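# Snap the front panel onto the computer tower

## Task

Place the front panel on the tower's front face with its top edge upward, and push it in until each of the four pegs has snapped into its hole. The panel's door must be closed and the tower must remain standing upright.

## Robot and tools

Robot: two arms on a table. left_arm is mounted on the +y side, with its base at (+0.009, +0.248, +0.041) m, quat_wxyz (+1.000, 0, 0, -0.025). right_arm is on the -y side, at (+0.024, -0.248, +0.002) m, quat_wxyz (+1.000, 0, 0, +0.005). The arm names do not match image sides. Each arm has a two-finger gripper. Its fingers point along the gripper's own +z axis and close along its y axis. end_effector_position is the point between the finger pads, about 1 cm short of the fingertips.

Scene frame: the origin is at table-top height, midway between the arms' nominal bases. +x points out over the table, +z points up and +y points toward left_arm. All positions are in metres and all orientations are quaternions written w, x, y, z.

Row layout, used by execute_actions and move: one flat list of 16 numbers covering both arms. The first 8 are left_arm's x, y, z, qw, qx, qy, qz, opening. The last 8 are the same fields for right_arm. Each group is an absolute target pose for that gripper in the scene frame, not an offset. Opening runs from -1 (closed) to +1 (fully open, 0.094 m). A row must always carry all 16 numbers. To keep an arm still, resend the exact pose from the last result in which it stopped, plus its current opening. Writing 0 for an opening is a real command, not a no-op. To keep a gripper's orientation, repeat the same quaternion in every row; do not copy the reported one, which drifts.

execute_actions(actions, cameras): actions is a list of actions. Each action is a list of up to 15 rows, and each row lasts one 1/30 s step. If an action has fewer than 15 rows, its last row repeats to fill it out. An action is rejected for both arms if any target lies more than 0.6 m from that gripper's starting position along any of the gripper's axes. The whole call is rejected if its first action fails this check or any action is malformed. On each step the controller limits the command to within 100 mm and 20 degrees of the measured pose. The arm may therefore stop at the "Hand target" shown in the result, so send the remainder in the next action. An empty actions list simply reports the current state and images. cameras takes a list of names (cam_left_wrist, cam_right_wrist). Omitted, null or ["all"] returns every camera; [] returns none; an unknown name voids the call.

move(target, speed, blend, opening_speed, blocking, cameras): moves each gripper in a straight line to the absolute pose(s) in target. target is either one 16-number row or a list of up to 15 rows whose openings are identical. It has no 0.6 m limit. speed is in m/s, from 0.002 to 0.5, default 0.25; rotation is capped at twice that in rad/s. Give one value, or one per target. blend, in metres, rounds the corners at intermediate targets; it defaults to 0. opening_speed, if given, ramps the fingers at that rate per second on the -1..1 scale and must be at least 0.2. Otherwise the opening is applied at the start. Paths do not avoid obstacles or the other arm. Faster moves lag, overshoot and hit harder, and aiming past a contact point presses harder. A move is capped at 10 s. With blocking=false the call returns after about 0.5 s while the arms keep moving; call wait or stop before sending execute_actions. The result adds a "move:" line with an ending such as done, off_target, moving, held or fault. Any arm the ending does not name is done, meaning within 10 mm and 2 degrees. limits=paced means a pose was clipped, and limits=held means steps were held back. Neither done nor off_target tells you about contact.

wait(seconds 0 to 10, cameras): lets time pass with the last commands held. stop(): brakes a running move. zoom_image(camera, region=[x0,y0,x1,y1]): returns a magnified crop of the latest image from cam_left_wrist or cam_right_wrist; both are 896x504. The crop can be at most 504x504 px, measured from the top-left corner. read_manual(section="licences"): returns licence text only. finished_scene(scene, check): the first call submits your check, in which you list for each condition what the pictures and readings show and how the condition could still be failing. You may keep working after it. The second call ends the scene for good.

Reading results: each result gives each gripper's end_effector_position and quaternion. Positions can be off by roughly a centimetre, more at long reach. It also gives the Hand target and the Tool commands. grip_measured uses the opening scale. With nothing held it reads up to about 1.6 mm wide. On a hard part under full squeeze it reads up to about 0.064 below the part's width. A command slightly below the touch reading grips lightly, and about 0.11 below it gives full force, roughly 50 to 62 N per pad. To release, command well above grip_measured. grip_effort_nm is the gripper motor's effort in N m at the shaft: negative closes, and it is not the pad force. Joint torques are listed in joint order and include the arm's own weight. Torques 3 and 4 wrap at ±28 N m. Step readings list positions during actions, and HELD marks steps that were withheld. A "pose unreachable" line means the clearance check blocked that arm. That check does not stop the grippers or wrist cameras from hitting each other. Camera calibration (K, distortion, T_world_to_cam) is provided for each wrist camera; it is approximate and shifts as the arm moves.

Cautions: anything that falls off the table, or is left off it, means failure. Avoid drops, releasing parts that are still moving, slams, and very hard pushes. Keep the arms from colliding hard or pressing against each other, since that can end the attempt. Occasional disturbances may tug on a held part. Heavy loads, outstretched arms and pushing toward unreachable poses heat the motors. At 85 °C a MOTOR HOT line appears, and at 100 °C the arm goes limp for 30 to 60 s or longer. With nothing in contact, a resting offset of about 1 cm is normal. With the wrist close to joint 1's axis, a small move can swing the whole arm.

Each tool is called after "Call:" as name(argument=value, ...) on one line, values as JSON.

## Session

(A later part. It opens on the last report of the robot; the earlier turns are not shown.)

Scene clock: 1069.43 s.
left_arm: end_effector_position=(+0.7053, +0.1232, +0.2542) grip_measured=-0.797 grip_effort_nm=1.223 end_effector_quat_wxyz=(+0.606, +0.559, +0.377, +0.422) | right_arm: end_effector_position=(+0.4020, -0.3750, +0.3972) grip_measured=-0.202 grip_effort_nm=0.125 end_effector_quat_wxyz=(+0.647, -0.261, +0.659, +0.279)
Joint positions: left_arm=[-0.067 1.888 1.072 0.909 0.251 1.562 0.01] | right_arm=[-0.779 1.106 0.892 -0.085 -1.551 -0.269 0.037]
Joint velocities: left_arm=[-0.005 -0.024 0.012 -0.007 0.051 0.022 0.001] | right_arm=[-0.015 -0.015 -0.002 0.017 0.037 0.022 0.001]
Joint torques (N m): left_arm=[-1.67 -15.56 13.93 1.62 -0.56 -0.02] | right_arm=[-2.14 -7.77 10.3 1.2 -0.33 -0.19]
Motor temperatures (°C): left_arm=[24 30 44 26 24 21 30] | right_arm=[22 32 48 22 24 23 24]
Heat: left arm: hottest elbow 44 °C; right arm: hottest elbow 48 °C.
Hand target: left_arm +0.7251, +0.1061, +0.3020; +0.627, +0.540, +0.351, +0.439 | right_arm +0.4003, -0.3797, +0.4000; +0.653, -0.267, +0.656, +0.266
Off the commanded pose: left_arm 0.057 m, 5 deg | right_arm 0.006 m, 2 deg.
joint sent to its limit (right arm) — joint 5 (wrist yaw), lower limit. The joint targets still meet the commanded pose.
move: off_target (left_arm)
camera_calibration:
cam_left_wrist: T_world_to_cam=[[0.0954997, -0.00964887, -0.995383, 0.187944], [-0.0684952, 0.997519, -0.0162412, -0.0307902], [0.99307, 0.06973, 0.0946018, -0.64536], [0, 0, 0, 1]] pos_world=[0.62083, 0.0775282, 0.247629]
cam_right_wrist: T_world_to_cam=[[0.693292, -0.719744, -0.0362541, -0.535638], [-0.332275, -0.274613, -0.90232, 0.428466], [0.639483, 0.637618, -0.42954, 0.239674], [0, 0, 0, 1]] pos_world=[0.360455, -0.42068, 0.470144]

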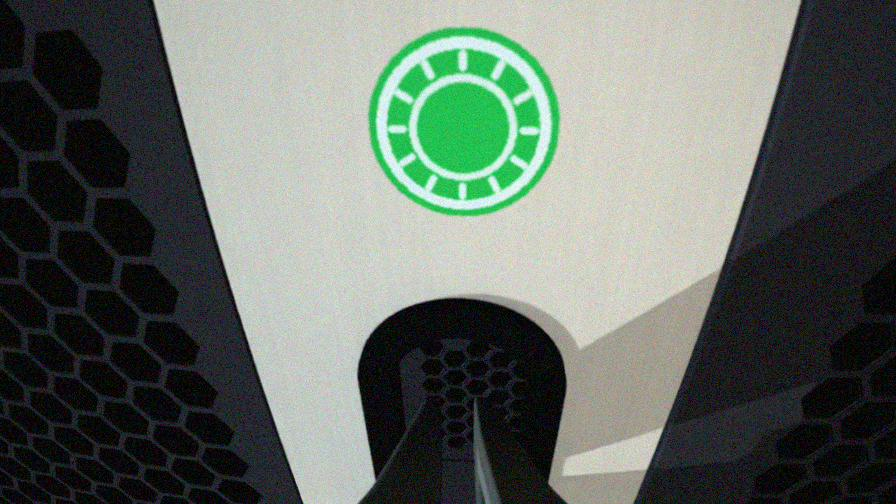

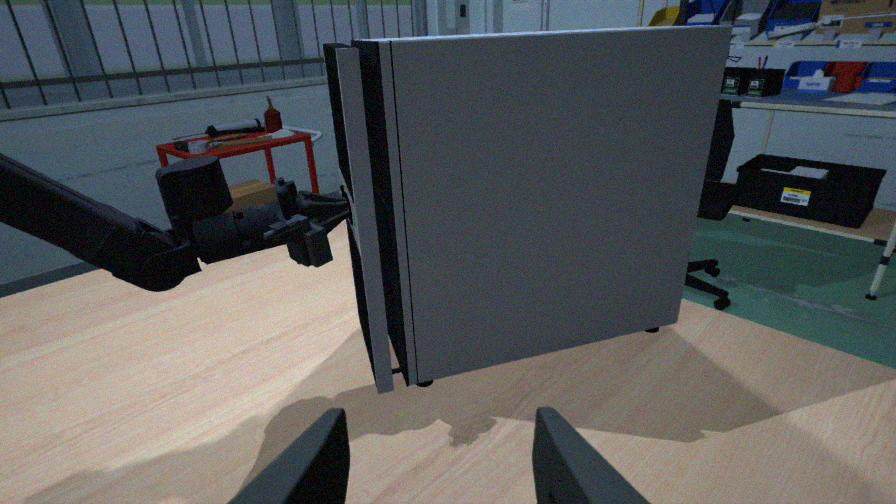

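Call:
move(target=[0.731,0.100,0.322,0.6265,0.5405,0.3505,0.440,-0.5,0.40,-0.38,0.40,0.65,-0.27,0.65,0.27,-0.2], speed=0.04)

Call:
zoom_image(camera="cam_right_wrist", region=[300, 250, 480, 430])

Call:
zoom_image(camera="cam_right_wrist", region=[300, 0, 480, 180])

Scene clock: 1079.93 s.
left_arm: end_effector_position=(+0.7050, +0.1232, +0.2545) grip_measured=-0.793 grip_effort_nm=1.223 end_effector_quat_wxyz=(+0.595, +0.568, +0.387, +0.418) | right_arm: end_effector_position=(+0.4020, -0.3750, +0.3972) grip_measured=-0.202 grip_effort_nm=0.120 end_effector_quat_wxyz=(+0.647, -0.261, +0.659, +0.279)
Joint positions: left_arm=[-0.07 1.868 1.072 0.853 0.24 1.57 0.01] | right_arm=[-0.779 1.106 0.892 -0.085 -1.551 -0.269 0.037]
Joint velocities: left_arm=[-0.015 -0.005 -0.007 -0.012 0.007 0.051 -0.001] | right_arm=[0.005 -0.005 0.002 -0.022 -0.066 -0.007 -0.001]
Joint torques (N m): left_arm=[-2.14 -16.38 14.58 2.14 -0.42 -0.11] | right_arm=[-2.26 -7.12 10.1 1.54 -0.35 -0.17]
Motor temperatures (°C): left_arm=[24 30 45 26 24 21 30] | right_arm=[22 32 48 22 24 23 24]
Heat: left arm: hottest elbow 45 °C; right arm: hottest elbow 48 °C.
Hand target: left_arm +0.7227, +0.1020, +0.3219; +0.627, +0.539, +0.351, +0.439 | right_arm +0.4003, -0.3797, +0.4000; +0.653, -0.267, +0.656, +0.266
Off the commanded pose: left_arm 0.076 m, 7 deg | right_arm 0.006 m, 2 deg.
joint sent to its limit (right arm) — joint 5 (wrist yaw), lower limit. The joint targets still meet the commanded pose.
move: off_target (left_arm)
camera_calibration:
cam_left_wrist: T_world_to_cam=[[0.0626652, 0.00263796, -0.998031, 0.210588], [-0.0781582, 0.996938, -0.00227239, -0.027535], [0.99497, 0.0781467, 0.0626795, -0.639353], [0, 0, 0, 1]] pos_world=[0.620788, 0.0768585, 0.250185]
cam_right_wrist: T_world_to_cam=[[0.693292, -0.719744, -0.0362541, -0.535638], [-0.332275, -0.274613, -0.90232, 0.428466], [0.639483, 0.637618, -0.42954, 0.239674], [0, 0, 0, 1]] pos_world=[0.360455, -0.42068, 0.470144]

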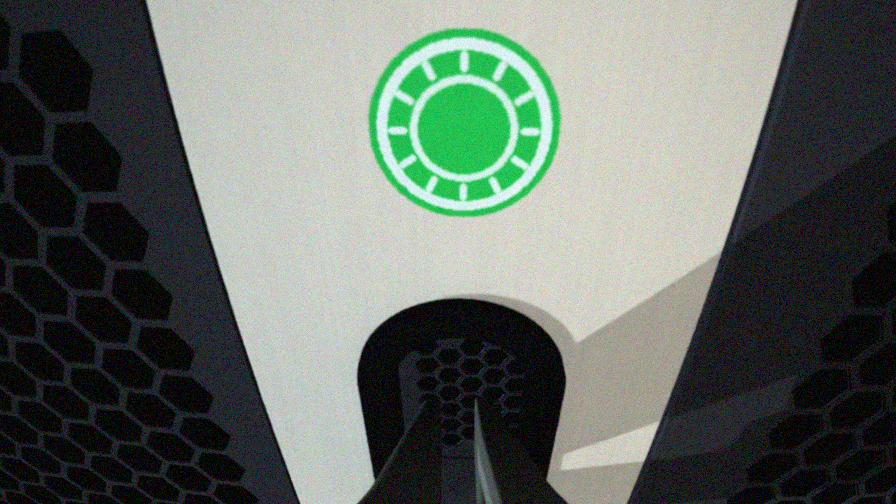

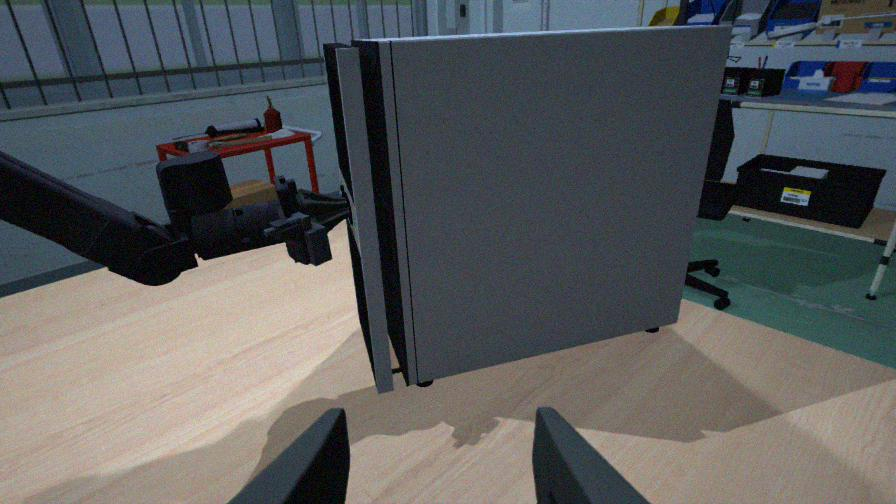

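Scaled by 2.800 from the camera's 896x504 image, which has a finer 1280x720 frame.

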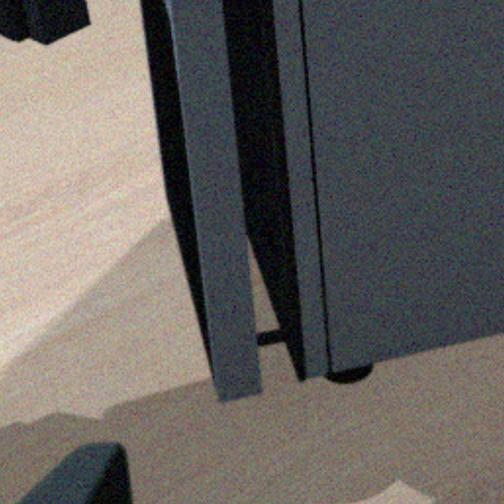

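Scaled by 2.800 from the camera's 896x504 image, which has a finer 1280x720 frame.

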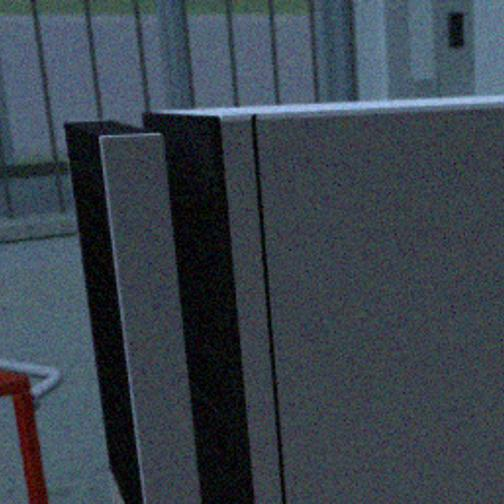

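Call:
move(target=[0.765,0.092,0.311,0.6265,0.5405,0.3505,0.440,-0.5,0.40,-0.38,0.40,0.65,-0.27,0.65,0.27,-0.2], speed=0.04)

Call:
zoom_image(camera="cam_right_wrist", region=[300, 250, 480, 430])

Call:
zoom_image(camera="cam_right_wrist", region=[300, 0, 480, 180])

Scene clock: 1086.33 s.
left_arm: end_effector_position=(+0.7197, +0.1130, +0.2597) grip_measured=-0.792 grip_effort_nm=1.228 end_effector_quat_wxyz=(+0.598, +0.566, +0.385, +0.417) | right_arm: end_effector_position=(+0.4020, -0.3750, +0.3972) grip_measured=-0.202 grip_effort_nm=0.120 end_effector_quat_wxyz=(+0.647, -0.261, +0.659, +0.279)
Joint positions: left_arm=[-0.083 1.892 1.126 0.83 0.232 1.568 0.01] | right_arm=[-0.779 1.106 0.892 -0.085 -1.551 -0.269 0.037]
Joint velocities: left_arm=[-0.005 0.005 -0.022 -0.022 -0.007 0.037 0] | right_arm=[-0.005 -0.005 -0.002 -0.007 0.007 -0.066 0]
Joint torques (N m): left_arm=[-1.44 -12.75 17.74 2.35 -0.32 -0.08] | right_arm=[-2.14 -7.53 10.19 1.28 -0.3 -0.22]
Motor temperatures (°C): left_arm=[24 30 46 26 24 21 30] | right_arm=[22 32 48 22 24 23 24]
Heat: left arm: hottest elbow 46 °C; right arm: hottest elbow 48 °C.
Hand target: left_arm +0.7529, +0.0948, +0.3105; +0.626, +0.539, +0.351, +0.440 | right_arm +0.4003, -0.3797, +0.4000; +0.653, -0.267, +0.656, +0.266
Off the commanded pose: left_arm 0.072 m, 6 deg | right_arm 0.006 m, 2 deg.
joint sent to its limit (right arm) — joint 5 (wrist yaw), lower limit. The joint targets still meet the commanded pose.
move: off_target (left_arm)
camera_calibration:
cam_left_wrist: T_world_to_cam=[[0.068465, -0.00155319, -0.997652, 0.211131], [-0.072256, 0.997365, -0.00651139, -0.0194187], [0.995033, 0.0725321, 0.0681723, -0.654354], [0, 0, 0, 1]] pos_world=[0.635245, 0.0671571, 0.255118]
cam_right_wrist: T_world_to_cam=[[0.693292, -0.719744, -0.0362541, -0.535638], [-0.332275, -0.274613, -0.90232, 0.428466], [0.639483, 0.637618, -0.42954, 0.239674], [0, 0, 0, 1]] pos_world=[0.360455, -0.42068, 0.470144]

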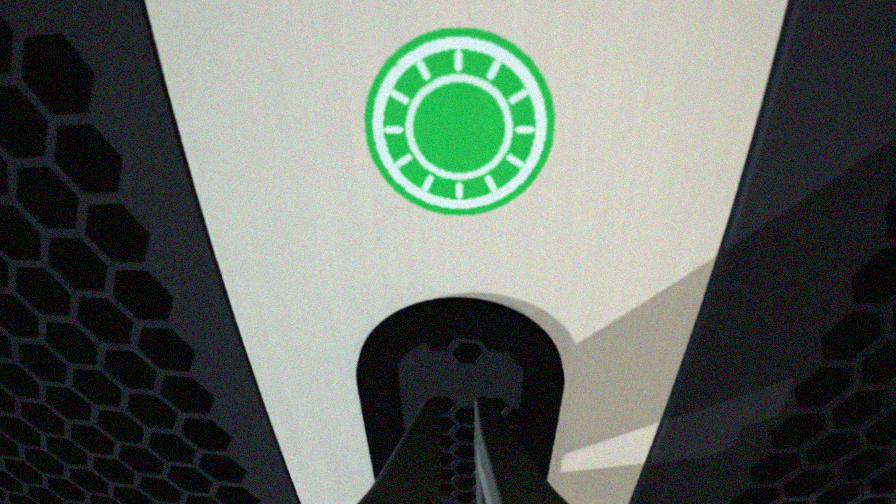

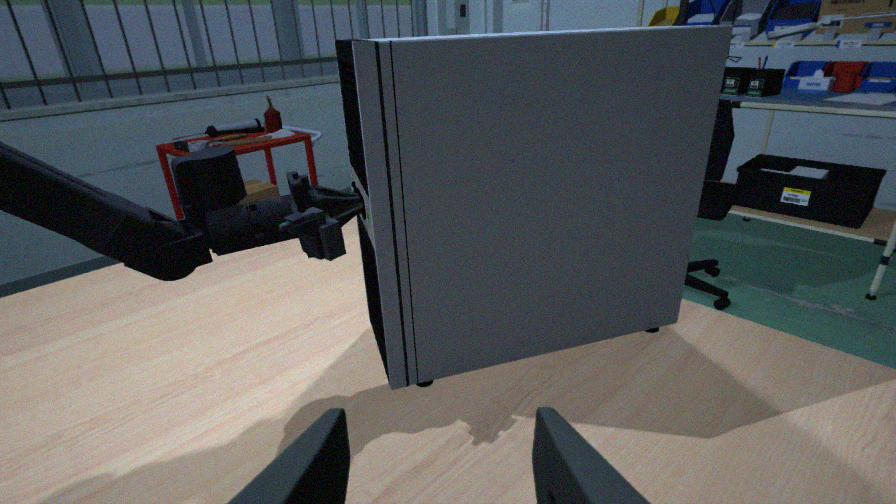

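Scaled by 2.800 from the camera's 896x504 image, which has a finer 1280x720 frame.

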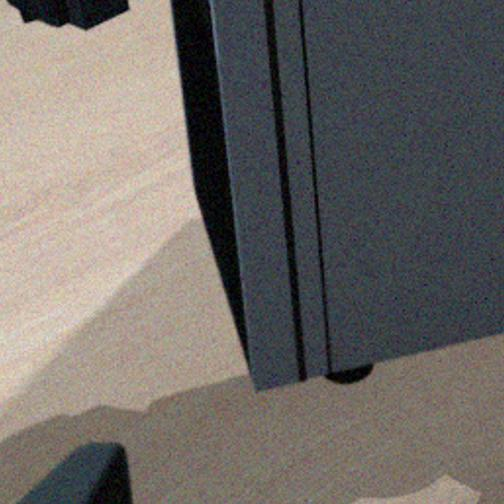

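Scaled by 2.800 from the camera's 896x504 image, which has a finer 1280x720 frame.

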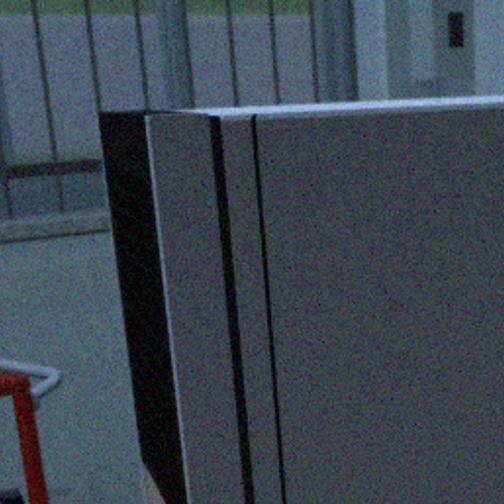

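Call:
move(target=[0.795,0.078,0.311,0.6265,0.5405,0.3505,0.440,-0.5,0.56,-0.05,0.64,0.4226,0,0.9063,0,-0.2], speed=0.12)

Call:
zoom_image(camera="cam_right_wrist", region=[20, 90, 420, 490])

Scene clock: 1096.27 s.
left_arm: end_effector_position=(+0.7207, +0.1127, +0.2601) grip_measured=-0.792 grip_effort_nm=1.223 end_effector_quat_wxyz=(+0.599, +0.566, +0.384, +0.417) | right_arm: end_effector_position=(+0.5598, -0.0581, +0.6320) grip_measured=-0.202 grip_effort_nm=0.115 end_effector_quat_wxyz=(+0.418, -0.015, +0.908, -0.017)
Joint positions: left_arm=[-0.083 1.894 1.13 0.83 0.234 1.568 0.01] | right_arm=[0.435 1.785 2.719 -1.698 0.352 0.262 0.037]
Joint velocities: left_arm=[-0.024 0.005 -0.007 -0.022 0.022 0.051 0.001] | right_arm=[-0.005 -0.005 0.012 0.002 -0.007 0.022 0.001]
Joint torques (N m): left_arm=[-2.78 -9.7 22.32 1.28 -1.04 -0.03] | right_arm=[-0.26 -13.33 10.73 0.94 0.34 0.08]
Motor temperatures (°C): left_arm=[24 30 48 26 25 21 30] | right_arm=[22 32 49 22 24 23 24]
Heat: left arm: hottest elbow 48 °C; right arm: hottest elbow 49 °C.
Hand target: left_arm +0.7702, +0.0828, +0.3112; +0.627, +0.539, +0.351, +0.439 | right_arm +0.5567, -0.0546, +0.6417; +0.429, -0.009, +0.903, -0.009
Off the commanded pose: left_arm 0.096 m, 6 deg | right_arm 0.011 m, 3 deg.
joint sent to its limit (right arm) — joint 4 (wrist pitch), lower limit. The joint targets are off in position, not in orientation.
move: off_target (left_arm, right_arm)
camera_calibration:
cam_left_wrist: T_world_to_cam=[[0.0699817, -0.00176005, -0.997547, 0.210321], [-0.0711068, 0.997446, -0.00674829, -0.0197793], [0.995011, 0.0714046, 0.0696778, -0.655669], [0, 0, 0, 1]] pos_world=[0.636273, 0.0669168, 0.255357]
cam_right_wrist: T_world_to_cam=[[-0.0044073, -0.998756, 0.0496792, -0.0883682], [-0.910786, -0.0165015, -0.412549, 0.809113], [0.412855, -0.0470654, -0.90958, 0.428054], [0, 0, 0, 1]] pos_world=[0.559815, -0.0547601, 0.727538]

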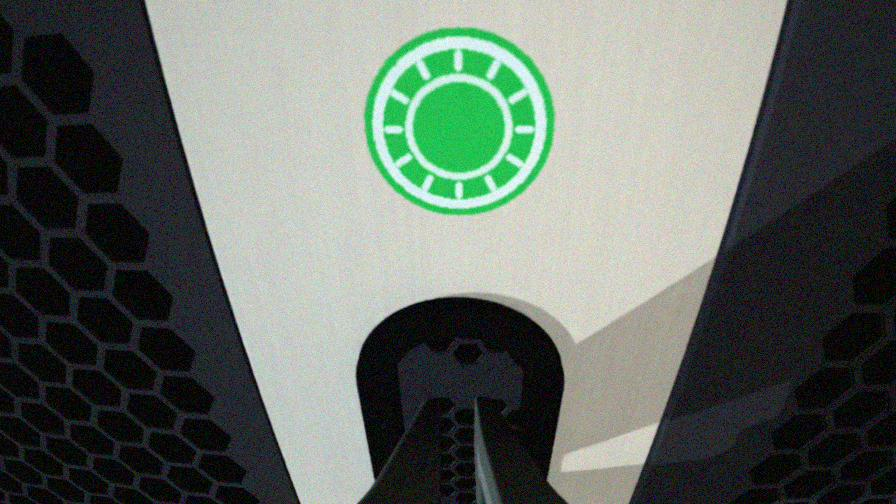

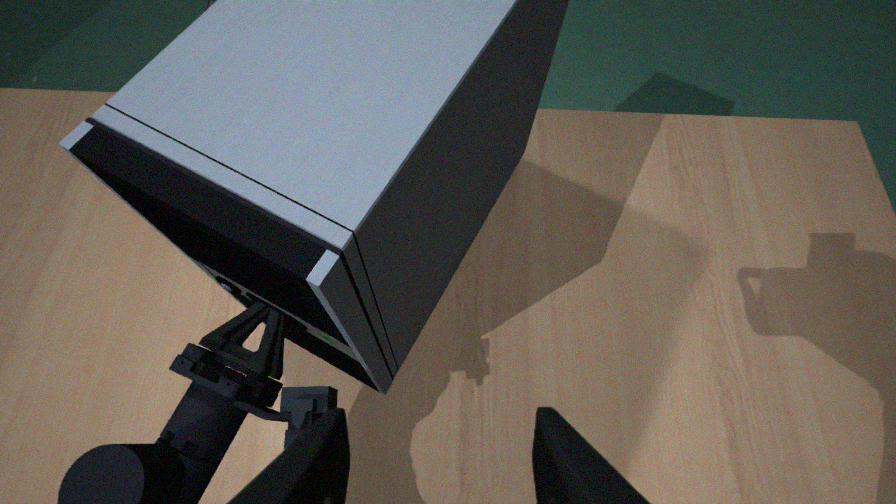

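Scaled by 1.260 from the camera's 896x504 image, which has a finer 1280x720 frame.

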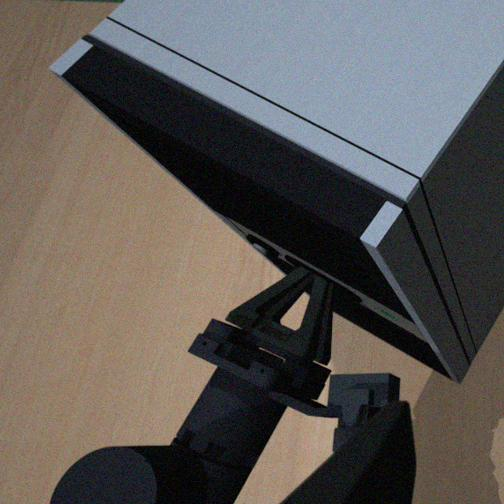

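Call:
move(target=[0.728,0.110,0.278,0.611,0.556,0.371,0.425,-0.5,0.5567,-0.0546,0.64,0.4226,0,0.9063,0,-0.2], speed=0.08, cameras=[])

Call:
move(target=[0.728,0.110,0.278,0.611,0.556,0.371,0.425,-1,0.5567,-0.0546,0.64,0.4226,0,0.9063,0,-0.2], opening_speed=0.5, cameras=["cam_left_wrist"])

Scene clock: 1104.00 s.
left_arm: end_effector_position=(+0.7194, +0.1141, +0.2587) grip_measured=-0.792 grip_effort_nm=1.223 end_effector_quat_wxyz=(+0.600, +0.567, +0.383, +0.415) | right_arm: end_effector_position=(+0.5603, -0.0563, +0.6307) grip_measured=-0.202 grip_effort_nm=0.120 end_effector_quat_wxyz=(+0.416, -0.006, +0.909, -0.009)
Joint positions: left_arm=[-0.079 1.894 1.125 0.835 0.243 1.566 0.01] | right_arm=[0.435 1.786 2.719 -1.699 0.343 0.285 0.037]
Joint velocities: left_arm=[0.005 -0.005 -0.022 -0.012 -0.022 -0.066 0] | right_arm=[-0.005 -0.005 -0.002 0.002 -0.051 -0.007 0]
Joint torques (N m): left_arm=[-0.38 -15.38 9.73 2.58 -0.21 -0.06] | right_arm=[-1.32 -13.68 9.94 0.81 0.06 0.08]
Motor temperatures (°C): left_arm=[24 30 51 26 25 21 30] | right_arm=[22 33 49 22 24 23 24]
Heat: left arm: hottest elbow 51 °C; right arm: hottest elbow 49 °C.
Hand target: left_arm +0.7274, +0.1104, +0.2779; +0.611, +0.555, +0.371, +0.425 | right_arm +0.5565, -0.0548, +0.6397; +0.425, +0.000, +0.905, +0.001
Off the commanded pose: left_arm 0.022 m, 3 deg | right_arm 0.010 m, 1 deg.
joint sent to its limit (right arm) — joint 4 (wrist pitch), lower limit. The joint targets still meet the commanded pose.
move: off_target (left_arm)
No camera images: "cameras" was empty.

Scene clock: 1105.30 s.
left_arm: end_effector_position=(+0.7194, +0.1143, +0.2585) grip_measured=-0.988 grip_effort_nm=-0.647 end_effector_quat_wxyz=(+0.599, +0.567, +0.383, +0.415) | right_arm: end_effector_position=(+0.5603, -0.0562, +0.6307) grip_measured=-0.202 grip_effort_nm=0.110 end_effector_quat_wxyz=(+0.416, -0.006, +0.909, -0.009)
Joint positions: left_arm=[-0.079 1.894 1.124 0.835 0.242 1.566 0.001] | right_arm=[0.435 1.786 2.719 -1.699 0.343 0.286 0.037]
Joint velocities: left_arm=[-0.005 0.005 0.002 0.012 0.066 0.007 -0.003] | right_arm=[-0.005 -0.015 -0.007 0.002 0.007 -0.095 -0.001]
Joint torques (N m): left_arm=[-0.38 -15.21 9.78 2.71 -0.11 -0.07] | right_arm=[-0.73 -13.68 9.88 1.05 0.1 0.07]
Motor temperatures (°C): left_arm=[24 30 51 26 25 21 30] | right_arm=[22 33 49 22 24 23 24]
Heat: left arm: hottest elbow 51 °C; right arm: hottest elbow 49 °C.
Hand target: left_arm +0.7273, +0.1102, +0.2778; +0.611, +0.556, +0.371, +0.425 | right_arm +0.5565, -0.0547, +0.6396; +0.425, +0.000, +0.905, +0.001
Off the commanded pose: left_arm 0.022 m, 3 deg | right_arm 0.010 m, 1 deg.
joint sent to its limit (right arm) — joint 4 (wrist pitch), lower limit. The joint targets still meet the commanded pose.
move: off_target (left_arm)
camera_calibration:
cam_left_wrist: T_world_to_cam=[[0.0691151, -0.00290712, -0.997604, 0.209613], [-0.0668472, 0.997735, -0.00753875, -0.0243872], [0.995367, 0.0672081, 0.0687642, -0.653841], [0, 0, 0, 1]] pos_world=[0.634694, 0.0688848, 0.253888]
Images, in order (width x height): cam_left_wrist 896x504.

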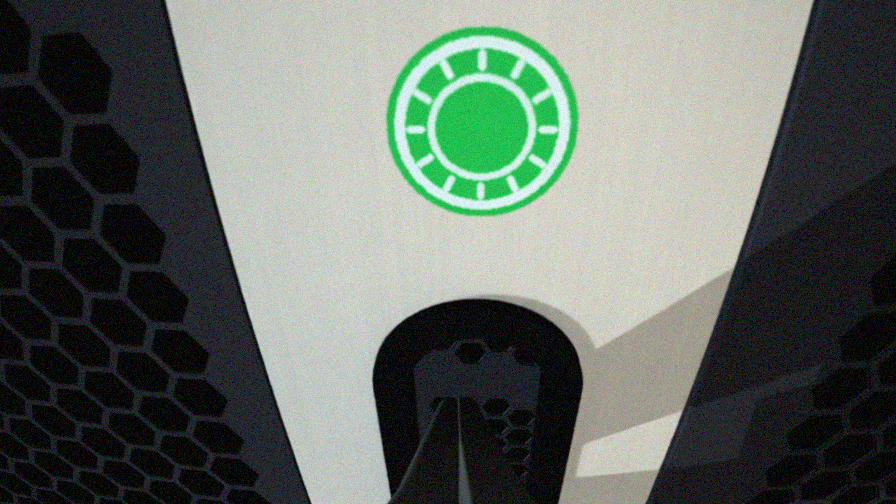

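Call:
move(target=[0.655,0.144,0.272,0.611,0.556,0.371,0.425,-1,0.5567,-0.0546,0.64,0.4226,0,0.9063,0,-0.2], speed=0.06)

Call:
zoom_image(camera="cam_right_wrist", region=[20, 90, 420, 490])

Scene clock: 1113.83 s.
left_arm: end_effector_position=(+0.6564, +0.1391, +0.2628) grip_measured=-0.989 grip_effort_nm=-0.662 end_effector_quat_wxyz=(+0.605, +0.564, +0.375, +0.420) | right_arm: end_effector_position=(+0.5603, -0.0562, +0.6307) grip_measured=-0.202 grip_effort_nm=0.120 end_effector_quat_wxyz=(+0.416, -0.006, +0.909, -0.009)
Joint positions: left_arm=[-0.043 1.772 0.922 0.938 0.284 1.566 0.001] | right_arm=[0.435 1.786 2.719 -1.699 0.343 0.286 0.037]
Joint velocities: left_arm=[-0.005 -0.015 -0.012 0.002 0.007 0.007 0] | right_arm=[-0.024 -0.015 -0.017 -0.012 0.037 -0.051 0]
Joint torques (N m): left_arm=[0.5 -13.92 6.58 2.67 0.06 -0.12] | right_arm=[-0.91 -13.86 9.73 0.77 0.1 0.07]
Motor temperatures (°C): left_arm=[24 31 50 26 25 21 29] | right_arm=[22 34 48 22 24 23 24]
Heat: left arm: hottest elbow 50 °C; right arm: hottest elbow 48 °C.
Hand target: left_arm +0.6547, +0.1431, +0.2728; +0.611, +0.556, +0.371, +0.425 | right_arm +0.5565, -0.0548, +0.6396; +0.425, +0.000, +0.905, +0.001
Off the commanded pose: left_arm 0.011 m, 1 deg | right_arm 0.010 m, 1 deg.
joint sent to its limit (right arm) — joint 4 (wrist pitch), lower limit. The joint targets still meet the commanded pose.
move: off_target (left_arm)
camera_calibration:
cam_left_wrist: T_world_to_cam=[[0.0917449, -0.00269398, -0.995779, 0.202965], [-0.0603168, 0.998145, -0.00825759, -0.0574138], [0.993954, 0.0608198, 0.0914122, -0.597263], [0, 0, 0, 1]] pos_world=[0.571568, 0.0941795, 0.256232]
cam_right_wrist: T_world_to_cam=[[-0.0127984, -0.999549, 0.0271803, -0.0675935], [-0.912545, 0.000563252, -0.408976, 0.808713], [0.408777, -0.0300375, -0.91214, 0.431605], [0, 0, 0, 1]] pos_world=[0.560691, -0.0550542, 0.726266]

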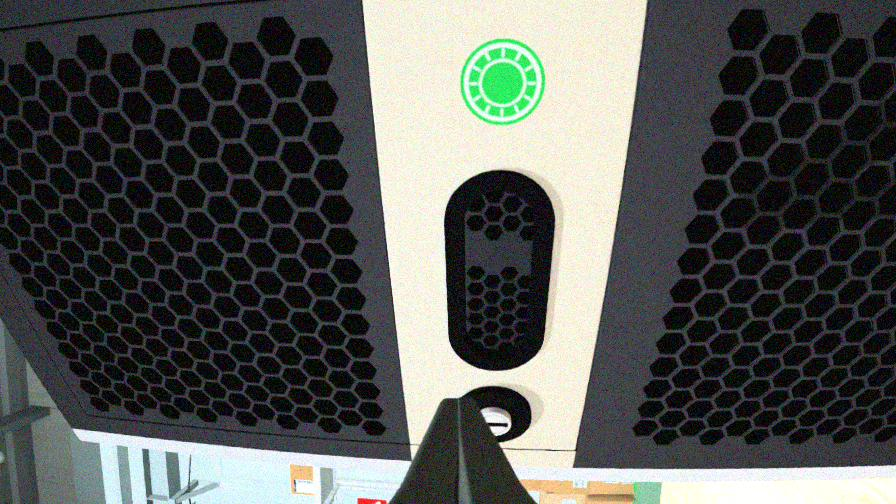

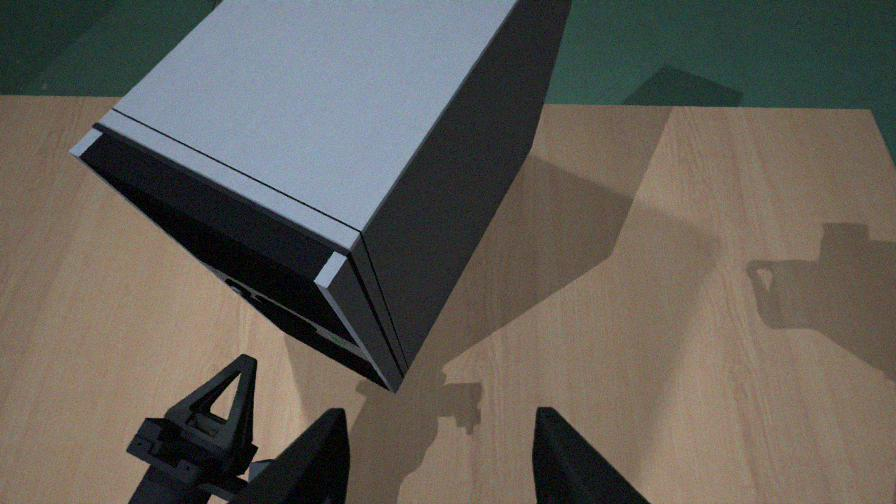

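Scaled by 1.260 from the camera's 896x504 image, which has a finer 1280x720 frame.

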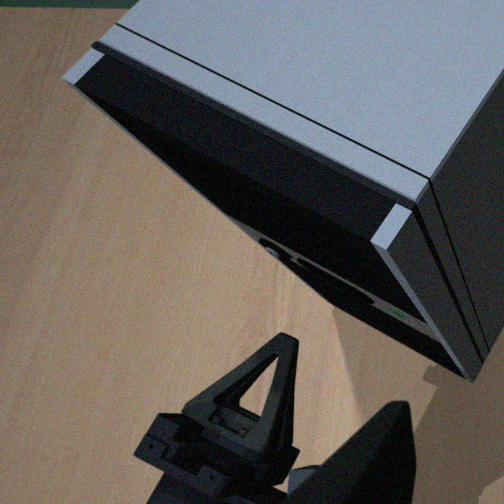

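Call:
move(target=[[0.670,0.215,0.41,0.611,0.556,0.371,0.425,-1,0.5567,-0.0546,0.64,0.4226,0,0.9063,0,-0.2],[0.710,0.211,0.42,0.611,0.556,0.371,0.425,-1,0.5567,-0.0546,0.64,0.4226,0,0.9063,0,-0.2],[0.795,0.172,0.43,0.611,0.556,0.371,0.425,-1,0.5567,-0.0546,0.64,0.4226,0,0.9063,0,-0.2]], speed=[0.15,0.1,0.04])

Call:
zoom_image(camera="cam_right_wrist", region=[20, 90, 420, 490])

Scene clock: 1137.63 s.
left_arm: end_effector_position=(+0.7619, +0.2086, +0.4161) grip_measured=-0.989 grip_effort_nm=-0.623 end_effector_quat_wxyz=(+0.596, +0.554, +0.392, +0.430) | right_arm: end_effector_position=(+0.5603, -0.0562, +0.6307) grip_measured=-0.202 grip_effort_nm=0.115 end_effector_quat_wxyz=(+0.416, -0.006, +0.909, -0.009)
Joint positions: left_arm=[0.077 1.759 1.399 0.444 0.358 1.55 0.001] | right_arm=[0.435 1.786 2.719 -1.699 0.343 0.286 0.037]
Joint velocities: left_arm=[0.005 -0.015 -0.012 0.012 0.11 0.037 0] | right_arm=[-0.015 -0.005 0.002 0.002 0.007 0.022 0]
Joint torques (N m): left_arm=[-3.9 -10.17 16.83 1.92 -0.3 -0.05] | right_arm=[-0.97 -13.8 9.61 0.87 0.08 0.06]
Motor temperatures (°C): left_arm=[24 30 47 26 24 22 29] | right_arm=[22 35 48 22 24 23 24]
Heat: left arm: hottest elbow 47 °C; right arm: hottest elbow 48 °C.
Hand target: left_arm +0.7893, +0.1732, +0.4254; +0.611, +0.555, +0.371, +0.425 | right_arm +0.5565, -0.0548, +0.6396; +0.425, +0.000, +0.905, +0.001
Off the commanded pose: left_arm 0.051 m, 3 deg | right_arm 0.010 m, 1 deg.
joint sent to its limit (right arm) — joint 4 (wrist pitch), lower limit. The joint targets still meet the commanded pose.
move: off_target (left_arm)
camera_calibration:
cam_left_wrist: T_world_to_cam=[[0.0836183, -0.00715069, -0.996472, 0.353484], [-0.106139, 0.994222, -0.0160411, -0.0801993], [0.990829, 0.107106, 0.0823762, -0.723917], [0, 0, 0, 1]] pos_world=[0.679208, 0.159799, 0.410584]
cam_right_wrist: T_world_to_cam=[[-0.0127984, -0.999549, 0.0271803, -0.0675935], [-0.912545, 0.000563252, -0.408976, 0.808713], [0.408777, -0.0300375, -0.91214, 0.431605], [0, 0, 0, 1]] pos_world=[0.560691, -0.0550542, 0.726266]

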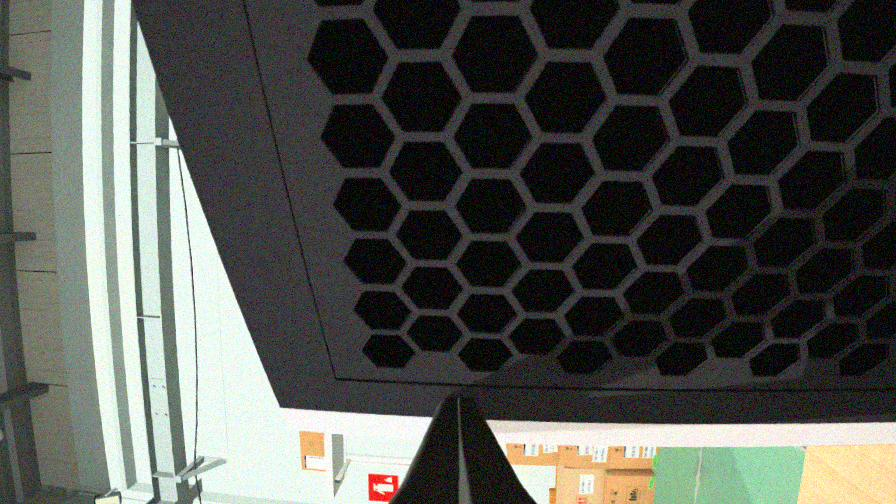

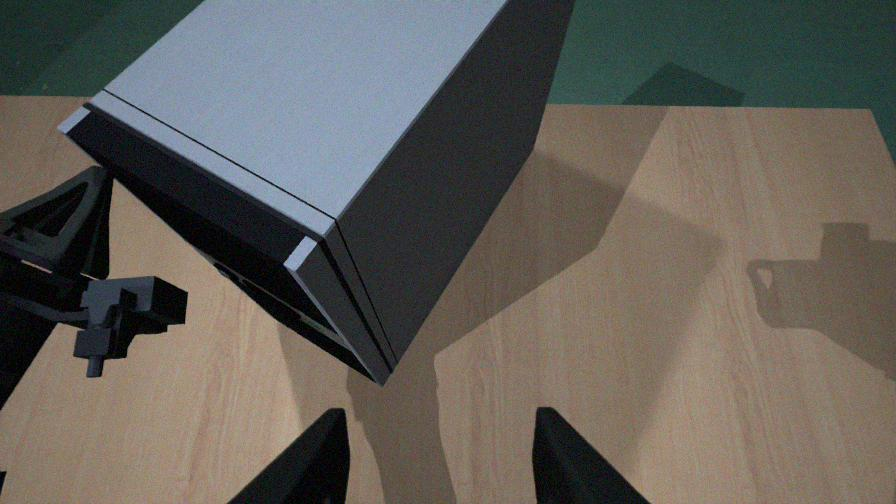

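Scaled by 1.260 from the camera's 896x504 image, which has a finer 1280x720 frame.

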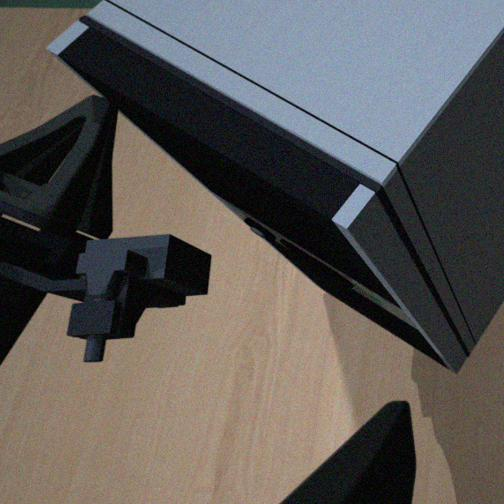

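Call:
move(target=[[0.705,0.235,0.42,0.611,0.556,0.371,0.425,-1,0.5567,-0.0546,0.64,0.4226,0,0.9063,0,-0.2],[0.690,0.235,0.12,0.600,0.567,0.383,0.415,-1,0.5567,-0.0546,0.64,0.4226,0,0.9063,0,-0.2],[0.78,0.195,0.115,0.600,0.567,0.383,0.415,-1,0.5567,-0.0546,0.64,0.4226,0,0.9063,0,-0.2]], speed=[0.08,0.15,0.04])

Call:
zoom_image(camera="cam_right_wrist", region=[20, 90, 420, 490])

Scene clock: 1149.47 s.
left_arm: end_effector_position=(+0.7570, +0.2042, +0.1265) grip_measured=-0.989 grip_effort_nm=-0.642 end_effector_quat_wxyz=(+0.601, +0.563, +0.385, +0.417) | right_arm: end_effector_position=(+0.5603, -0.0562, +0.6307) grip_measured=-0.202 grip_effort_nm=0.115 end_effector_quat_wxyz=(+0.416, -0.006, +0.909, -0.009)
Joint positions: left_arm=[0.079 2.227 1.229 1.072 0.393 1.548 0.001] | right_arm=[0.435 1.786 2.719 -1.699 0.343 0.286 0.037]
Joint velocities: left_arm=[-0.015 -0.015 -0.002 0.002 -0.007 -0.037 0] | right_arm=[0.005 -0.015 -0.007 0.007 0.066 0.037 0]
Joint torques (N m): left_arm=[-0.91 -14.45 10.03 1.31 -0.33 0.04] | right_arm=[-0.85 -13.74 9.76 0.77 0.07 0.08]
Motor temperatures (°C): left_arm=[24 30 47 26 24 21 28] | right_arm=[22 35 48 22 24 23 24]
Heat: left arm: hottest elbow 47 °C; right arm: hottest elbow 48 °C.
Hand target: left_arm +0.7730, +0.1951, +0.1170; +0.600, +0.567, +0.383, +0.415 | right_arm +0.5565, -0.0548, +0.6396; +0.425, +0.000, +0.905, +0.001
Off the commanded pose: left_arm 0.027 m, 1 deg | right_arm 0.010 m, 1 deg.
joint sent to its limit (right arm) — joint 4 (wrist pitch), lower limit. The joint targets still meet the commanded pose.
move: off_target (left_arm)
camera_calibration:
cam_left_wrist: T_world_to_cam=[[0.0725997, -0.00938922, -0.997317, 0.0742005], [-0.0728179, 0.997237, -0.0146892, -0.107015], [0.994699, 0.073689, 0.0717154, -0.689452], [0, 0, 0, 1]] pos_world=[0.672618, 0.158221, 0.121874]
cam_right_wrist: T_world_to_cam=[[-0.0127984, -0.999549, 0.0271803, -0.0675935], [-0.912545, 0.000563252, -0.408976, 0.808713], [0.408777, -0.0300375, -0.91214, 0.431605], [0, 0, 0, 1]] pos_world=[0.560691, -0.0550542, 0.726266]

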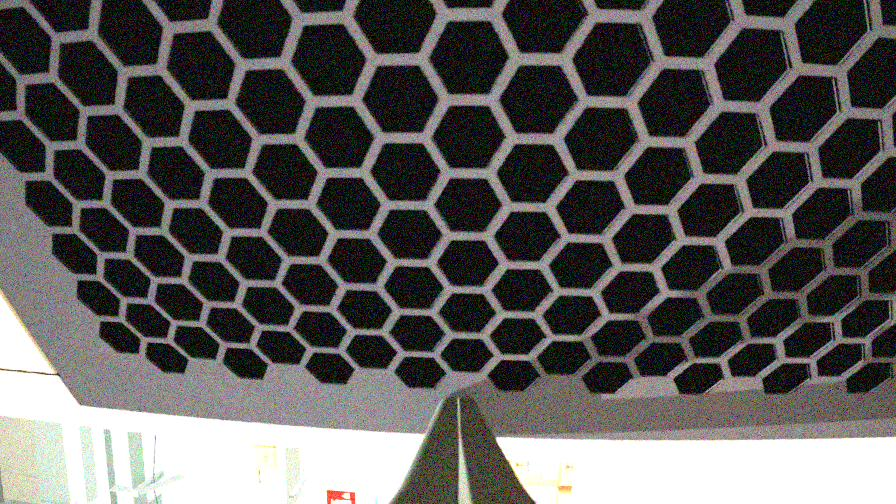

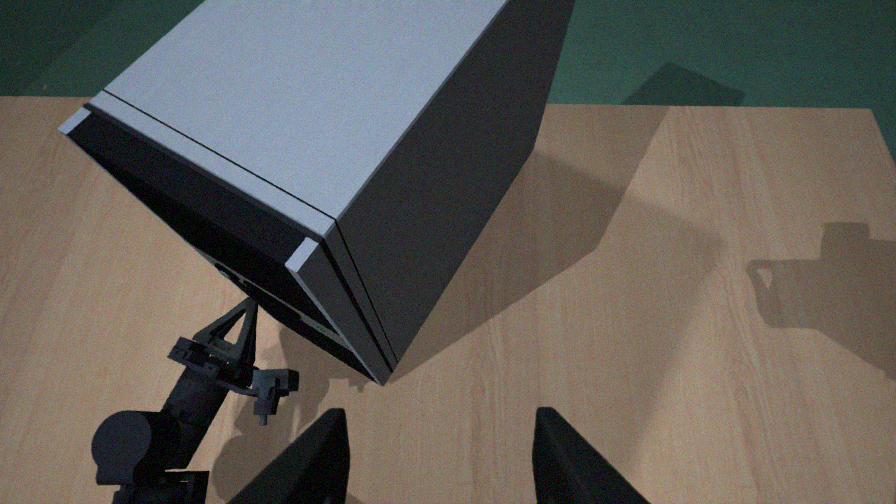

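Scaled by 1.260 from the camera's 896x504 image, which has a finer 1280x720 frame.

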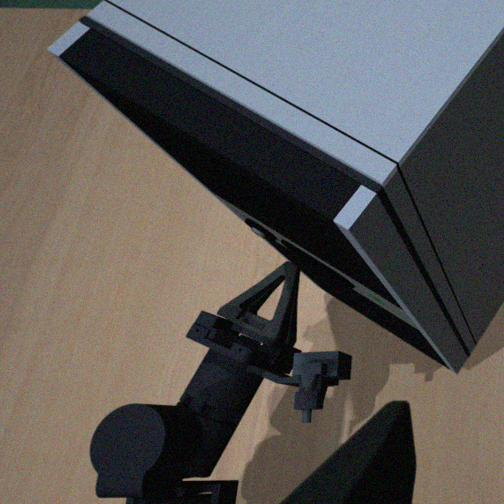

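Call:
move(target=[[0.815,0.183,0.118,0.600,0.567,0.383,0.415,-1,0.5567,-0.0546,0.64,0.4226,0,0.9063,0,-0.2],[0.70,0.225,0.14,0.600,0.567,0.383,0.415,-1,0.5567,-0.0546,0.64,0.4226,0,0.9063,0,-0.2],[0.50,0.30,0.30,0.600,0.567,0.383,0.415,-1,0.5567,-0.0546,0.64,0.4226,0,0.9063,0,-0.2]], speed=[0.04,0.08,0.15], cameras=["cam_right_wrist"])

Call:
zoom_image(camera="cam_right_wrist", region=[20, 90, 420, 490])

Scene clock: 1160.47 s.
left_arm: end_effector_position=(+0.5028, +0.2941, +0.3012) grip_measured=-0.989 grip_effort_nm=-0.642 end_effector_quat_wxyz=(+0.600, +0.568, +0.378, +0.417) | right_arm: end_effector_position=(+0.5603, -0.0562, +0.6307) grip_measured=-0.202 grip_effort_nm=0.120 end_effector_quat_wxyz=(+0.416, -0.006, +0.909, -0.009)
Joint positions: left_arm=[0.366 1.364 0.567 0.887 0.691 1.533 0.001] | right_arm=[0.435 1.786 2.719 -1.699 0.343 0.286 0.037]
Joint velocities: left_arm=[-0.015 -0.015 0.007 0.017 -0.081 0.051 0] | right_arm=[-0.005 -0.015 0.002 -0.022 0.022 0.051 -0.001]
Joint torques (N m): left_arm=[0.62 -7.65 6.75 1.65 0.04 -0.13] | right_arm=[-1.2 -13.68 9.73 0.84 0.11 0.08]
Motor temperatures (°C): left_arm=[24 30 46 26 25 21 28] | right_arm=[22 35 48 22 24 23 24]
Heat: left arm: hottest elbow 46 °C; right arm: hottest elbow 48 °C.
Hand target: left_arm +0.5013, +0.2967, +0.3019; +0.601, +0.565, +0.383, +0.414 | right_arm +0.5565, -0.0548, +0.6396; +0.425, +0.000, +0.905, +0.001
Off the commanded pose: left_arm 0.007 m, 1 deg | right_arm 0.010 m, 1 deg.
joint sent to its limit (right arm) — joint 4 (wrist pitch), lower limit. The joint targets still meet the commanded pose.
move: done
camera_calibration:
cam_right_wrist: T_world_to_cam=[[-0.0127984, -0.999549, 0.0271803, -0.0675935], [-0.912545, 0.000563252, -0.408976, 0.808713], [0.408777, -0.0300375, -0.91214, 0.431605], [0, 0, 0, 1]] pos_world=[0.560691, -0.0550542, 0.726266]
Images, in order (width x height): cam_right_wrist 896x504.

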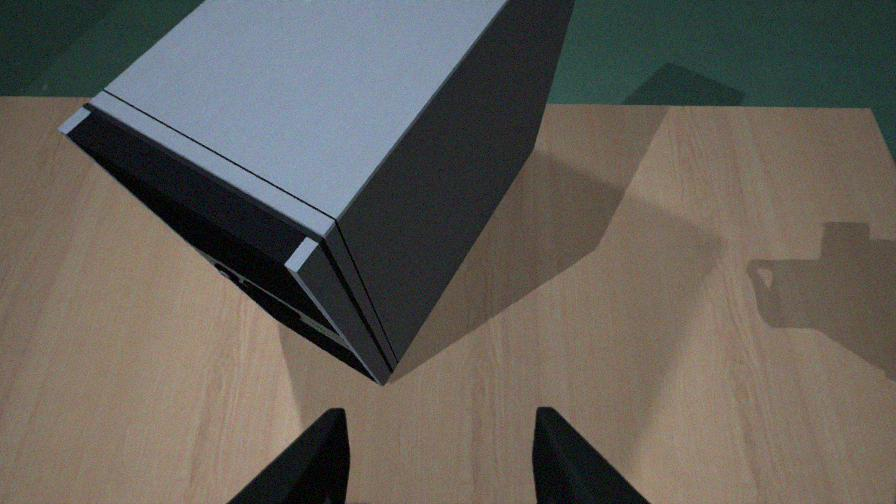

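Scaled by 1.260 from the camera's 896x504 image, which has a finer 1280x720 frame.

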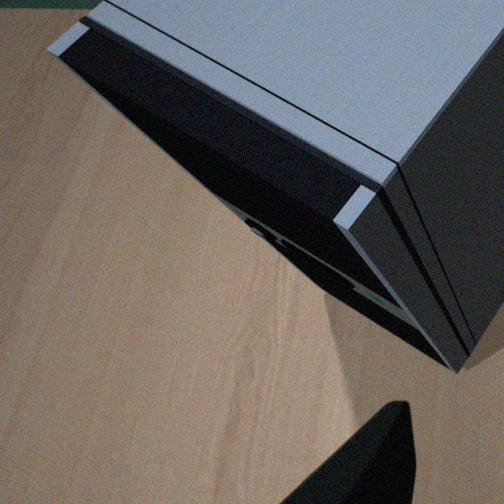

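Call:
move(target=[[0.50,0.2967,0.30,0.600,0.567,0.383,0.415,-1,0.50,0.0,0.45,0.5,0.5,0.5,0.5,-1],[0.50,0.2967,0.30,0.600,0.567,0.383,0.415,-1,0.635,0.060,0.42,0.5,0.5,0.5,0.5,-1],[0.50,0.2967,0.30,0.600,0.567,0.383,0.415,-1,0.735,0.017,0.42,0.5,0.5,0.5,0.5,-1]], speed=[0.15,0.12,0.04])

Scene clock: 1179.57 s.
left_arm: end_effector_position=(+0.5016, +0.2937, +0.2990) grip_measured=-0.989 grip_effort_nm=-0.637 end_effector_quat_wxyz=(+0.600, +0.569, +0.380, +0.415) | right_arm: end_effector_position=(+0.6798, +0.0699, +0.3926) grip_measured=-0.987 grip_effort_nm=-0.686 end_effector_quat_wxyz=(+0.471, +0.478, +0.542, +0.506)
Joint positions: left_arm=[0.366 1.364 0.562 0.887 0.692 1.533 0.001] | right_arm=[0.545 1.672 1.413 0.21 0.458 1.567 0.001]
Joint velocities: left_arm=[-0.005 -0.005 -0.022 0.012 0.066 -0.007 0.001] | right_arm=[-0.015 0.005 -0.002 -0.002 -0.022 -0.022 0.001]
Joint torques (N m): left_arm=[0.67 -7.71 6.78 1.7 0.05 -0.09] | right_arm=[-8.29 -13.39 18.06 1.59 0.51 -0.03]
Motor temperatures (°C): left_arm=[24 30 44 26 24 21 28] | right_arm=[22 35 49 22 24 23 25]
Heat: left arm: hottest elbow 44 °C; right arm: hottest elbow 49 °C.
Hand target: left_arm +0.5000, +0.2966, +0.2999; +0.600, +0.567, +0.383, +0.415 | right_arm +0.7240, +0.0132, +0.4157; +0.499, +0.504, +0.497, +0.499
Off the commanded pose: left_arm 0.004 m, 0 deg | right_arm 0.081 m, 6 deg.
move: off_target (right_arm)
camera_calibration:
cam_left_wrist: T_world_to_cam=[[0.0731054, 0.00103212, -0.997324, 0.262295], [-0.0609497, 0.998135, -0.00343475, -0.221877], [0.99546, 0.0610377, 0.073032, -0.451438], [0, 0, 0, 1]] pos_world=[0.41669, 0.248747, 0.2938]
cam_right_wrist: T_world_to_cam=[[-0.0589635, -0.0261714, -0.997917, 0.432295], [-0.510582, 0.859795, 0.0076195, 0.323438], [0.857805, 0.509967, -0.0640592, -0.50663], [0, 0, 0, 1]] pos_world=[0.625221, -0.00841239, 0.396476]

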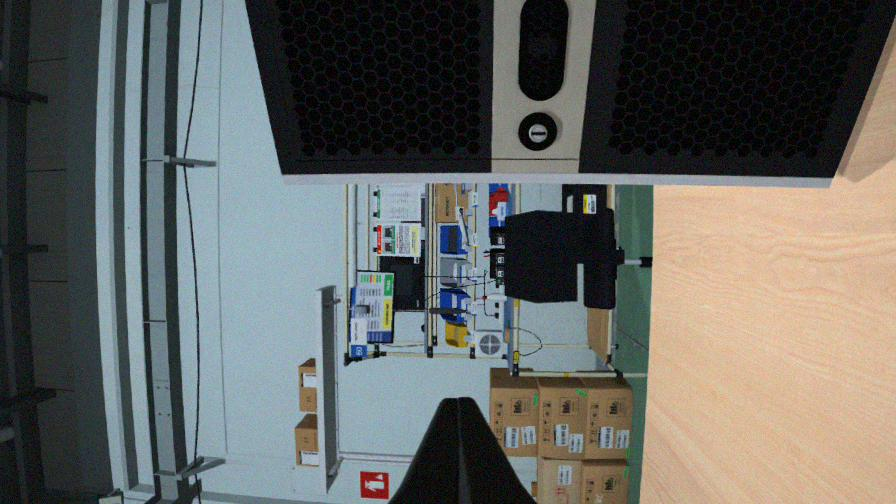

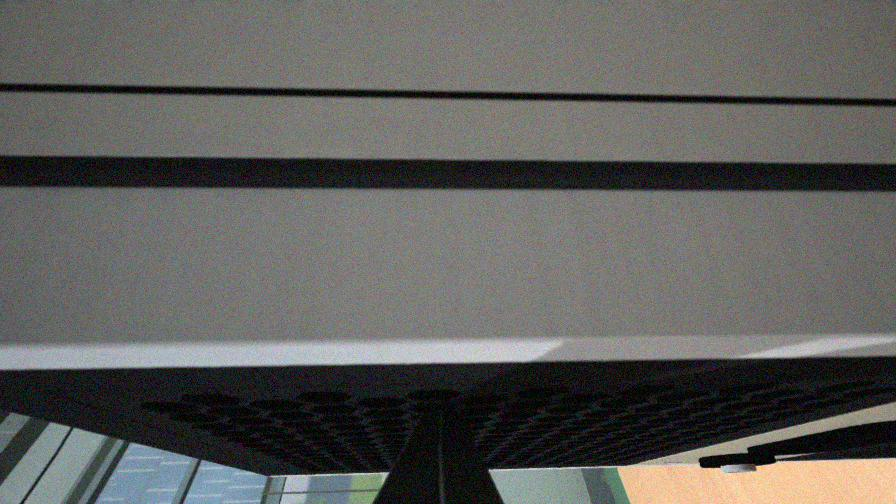

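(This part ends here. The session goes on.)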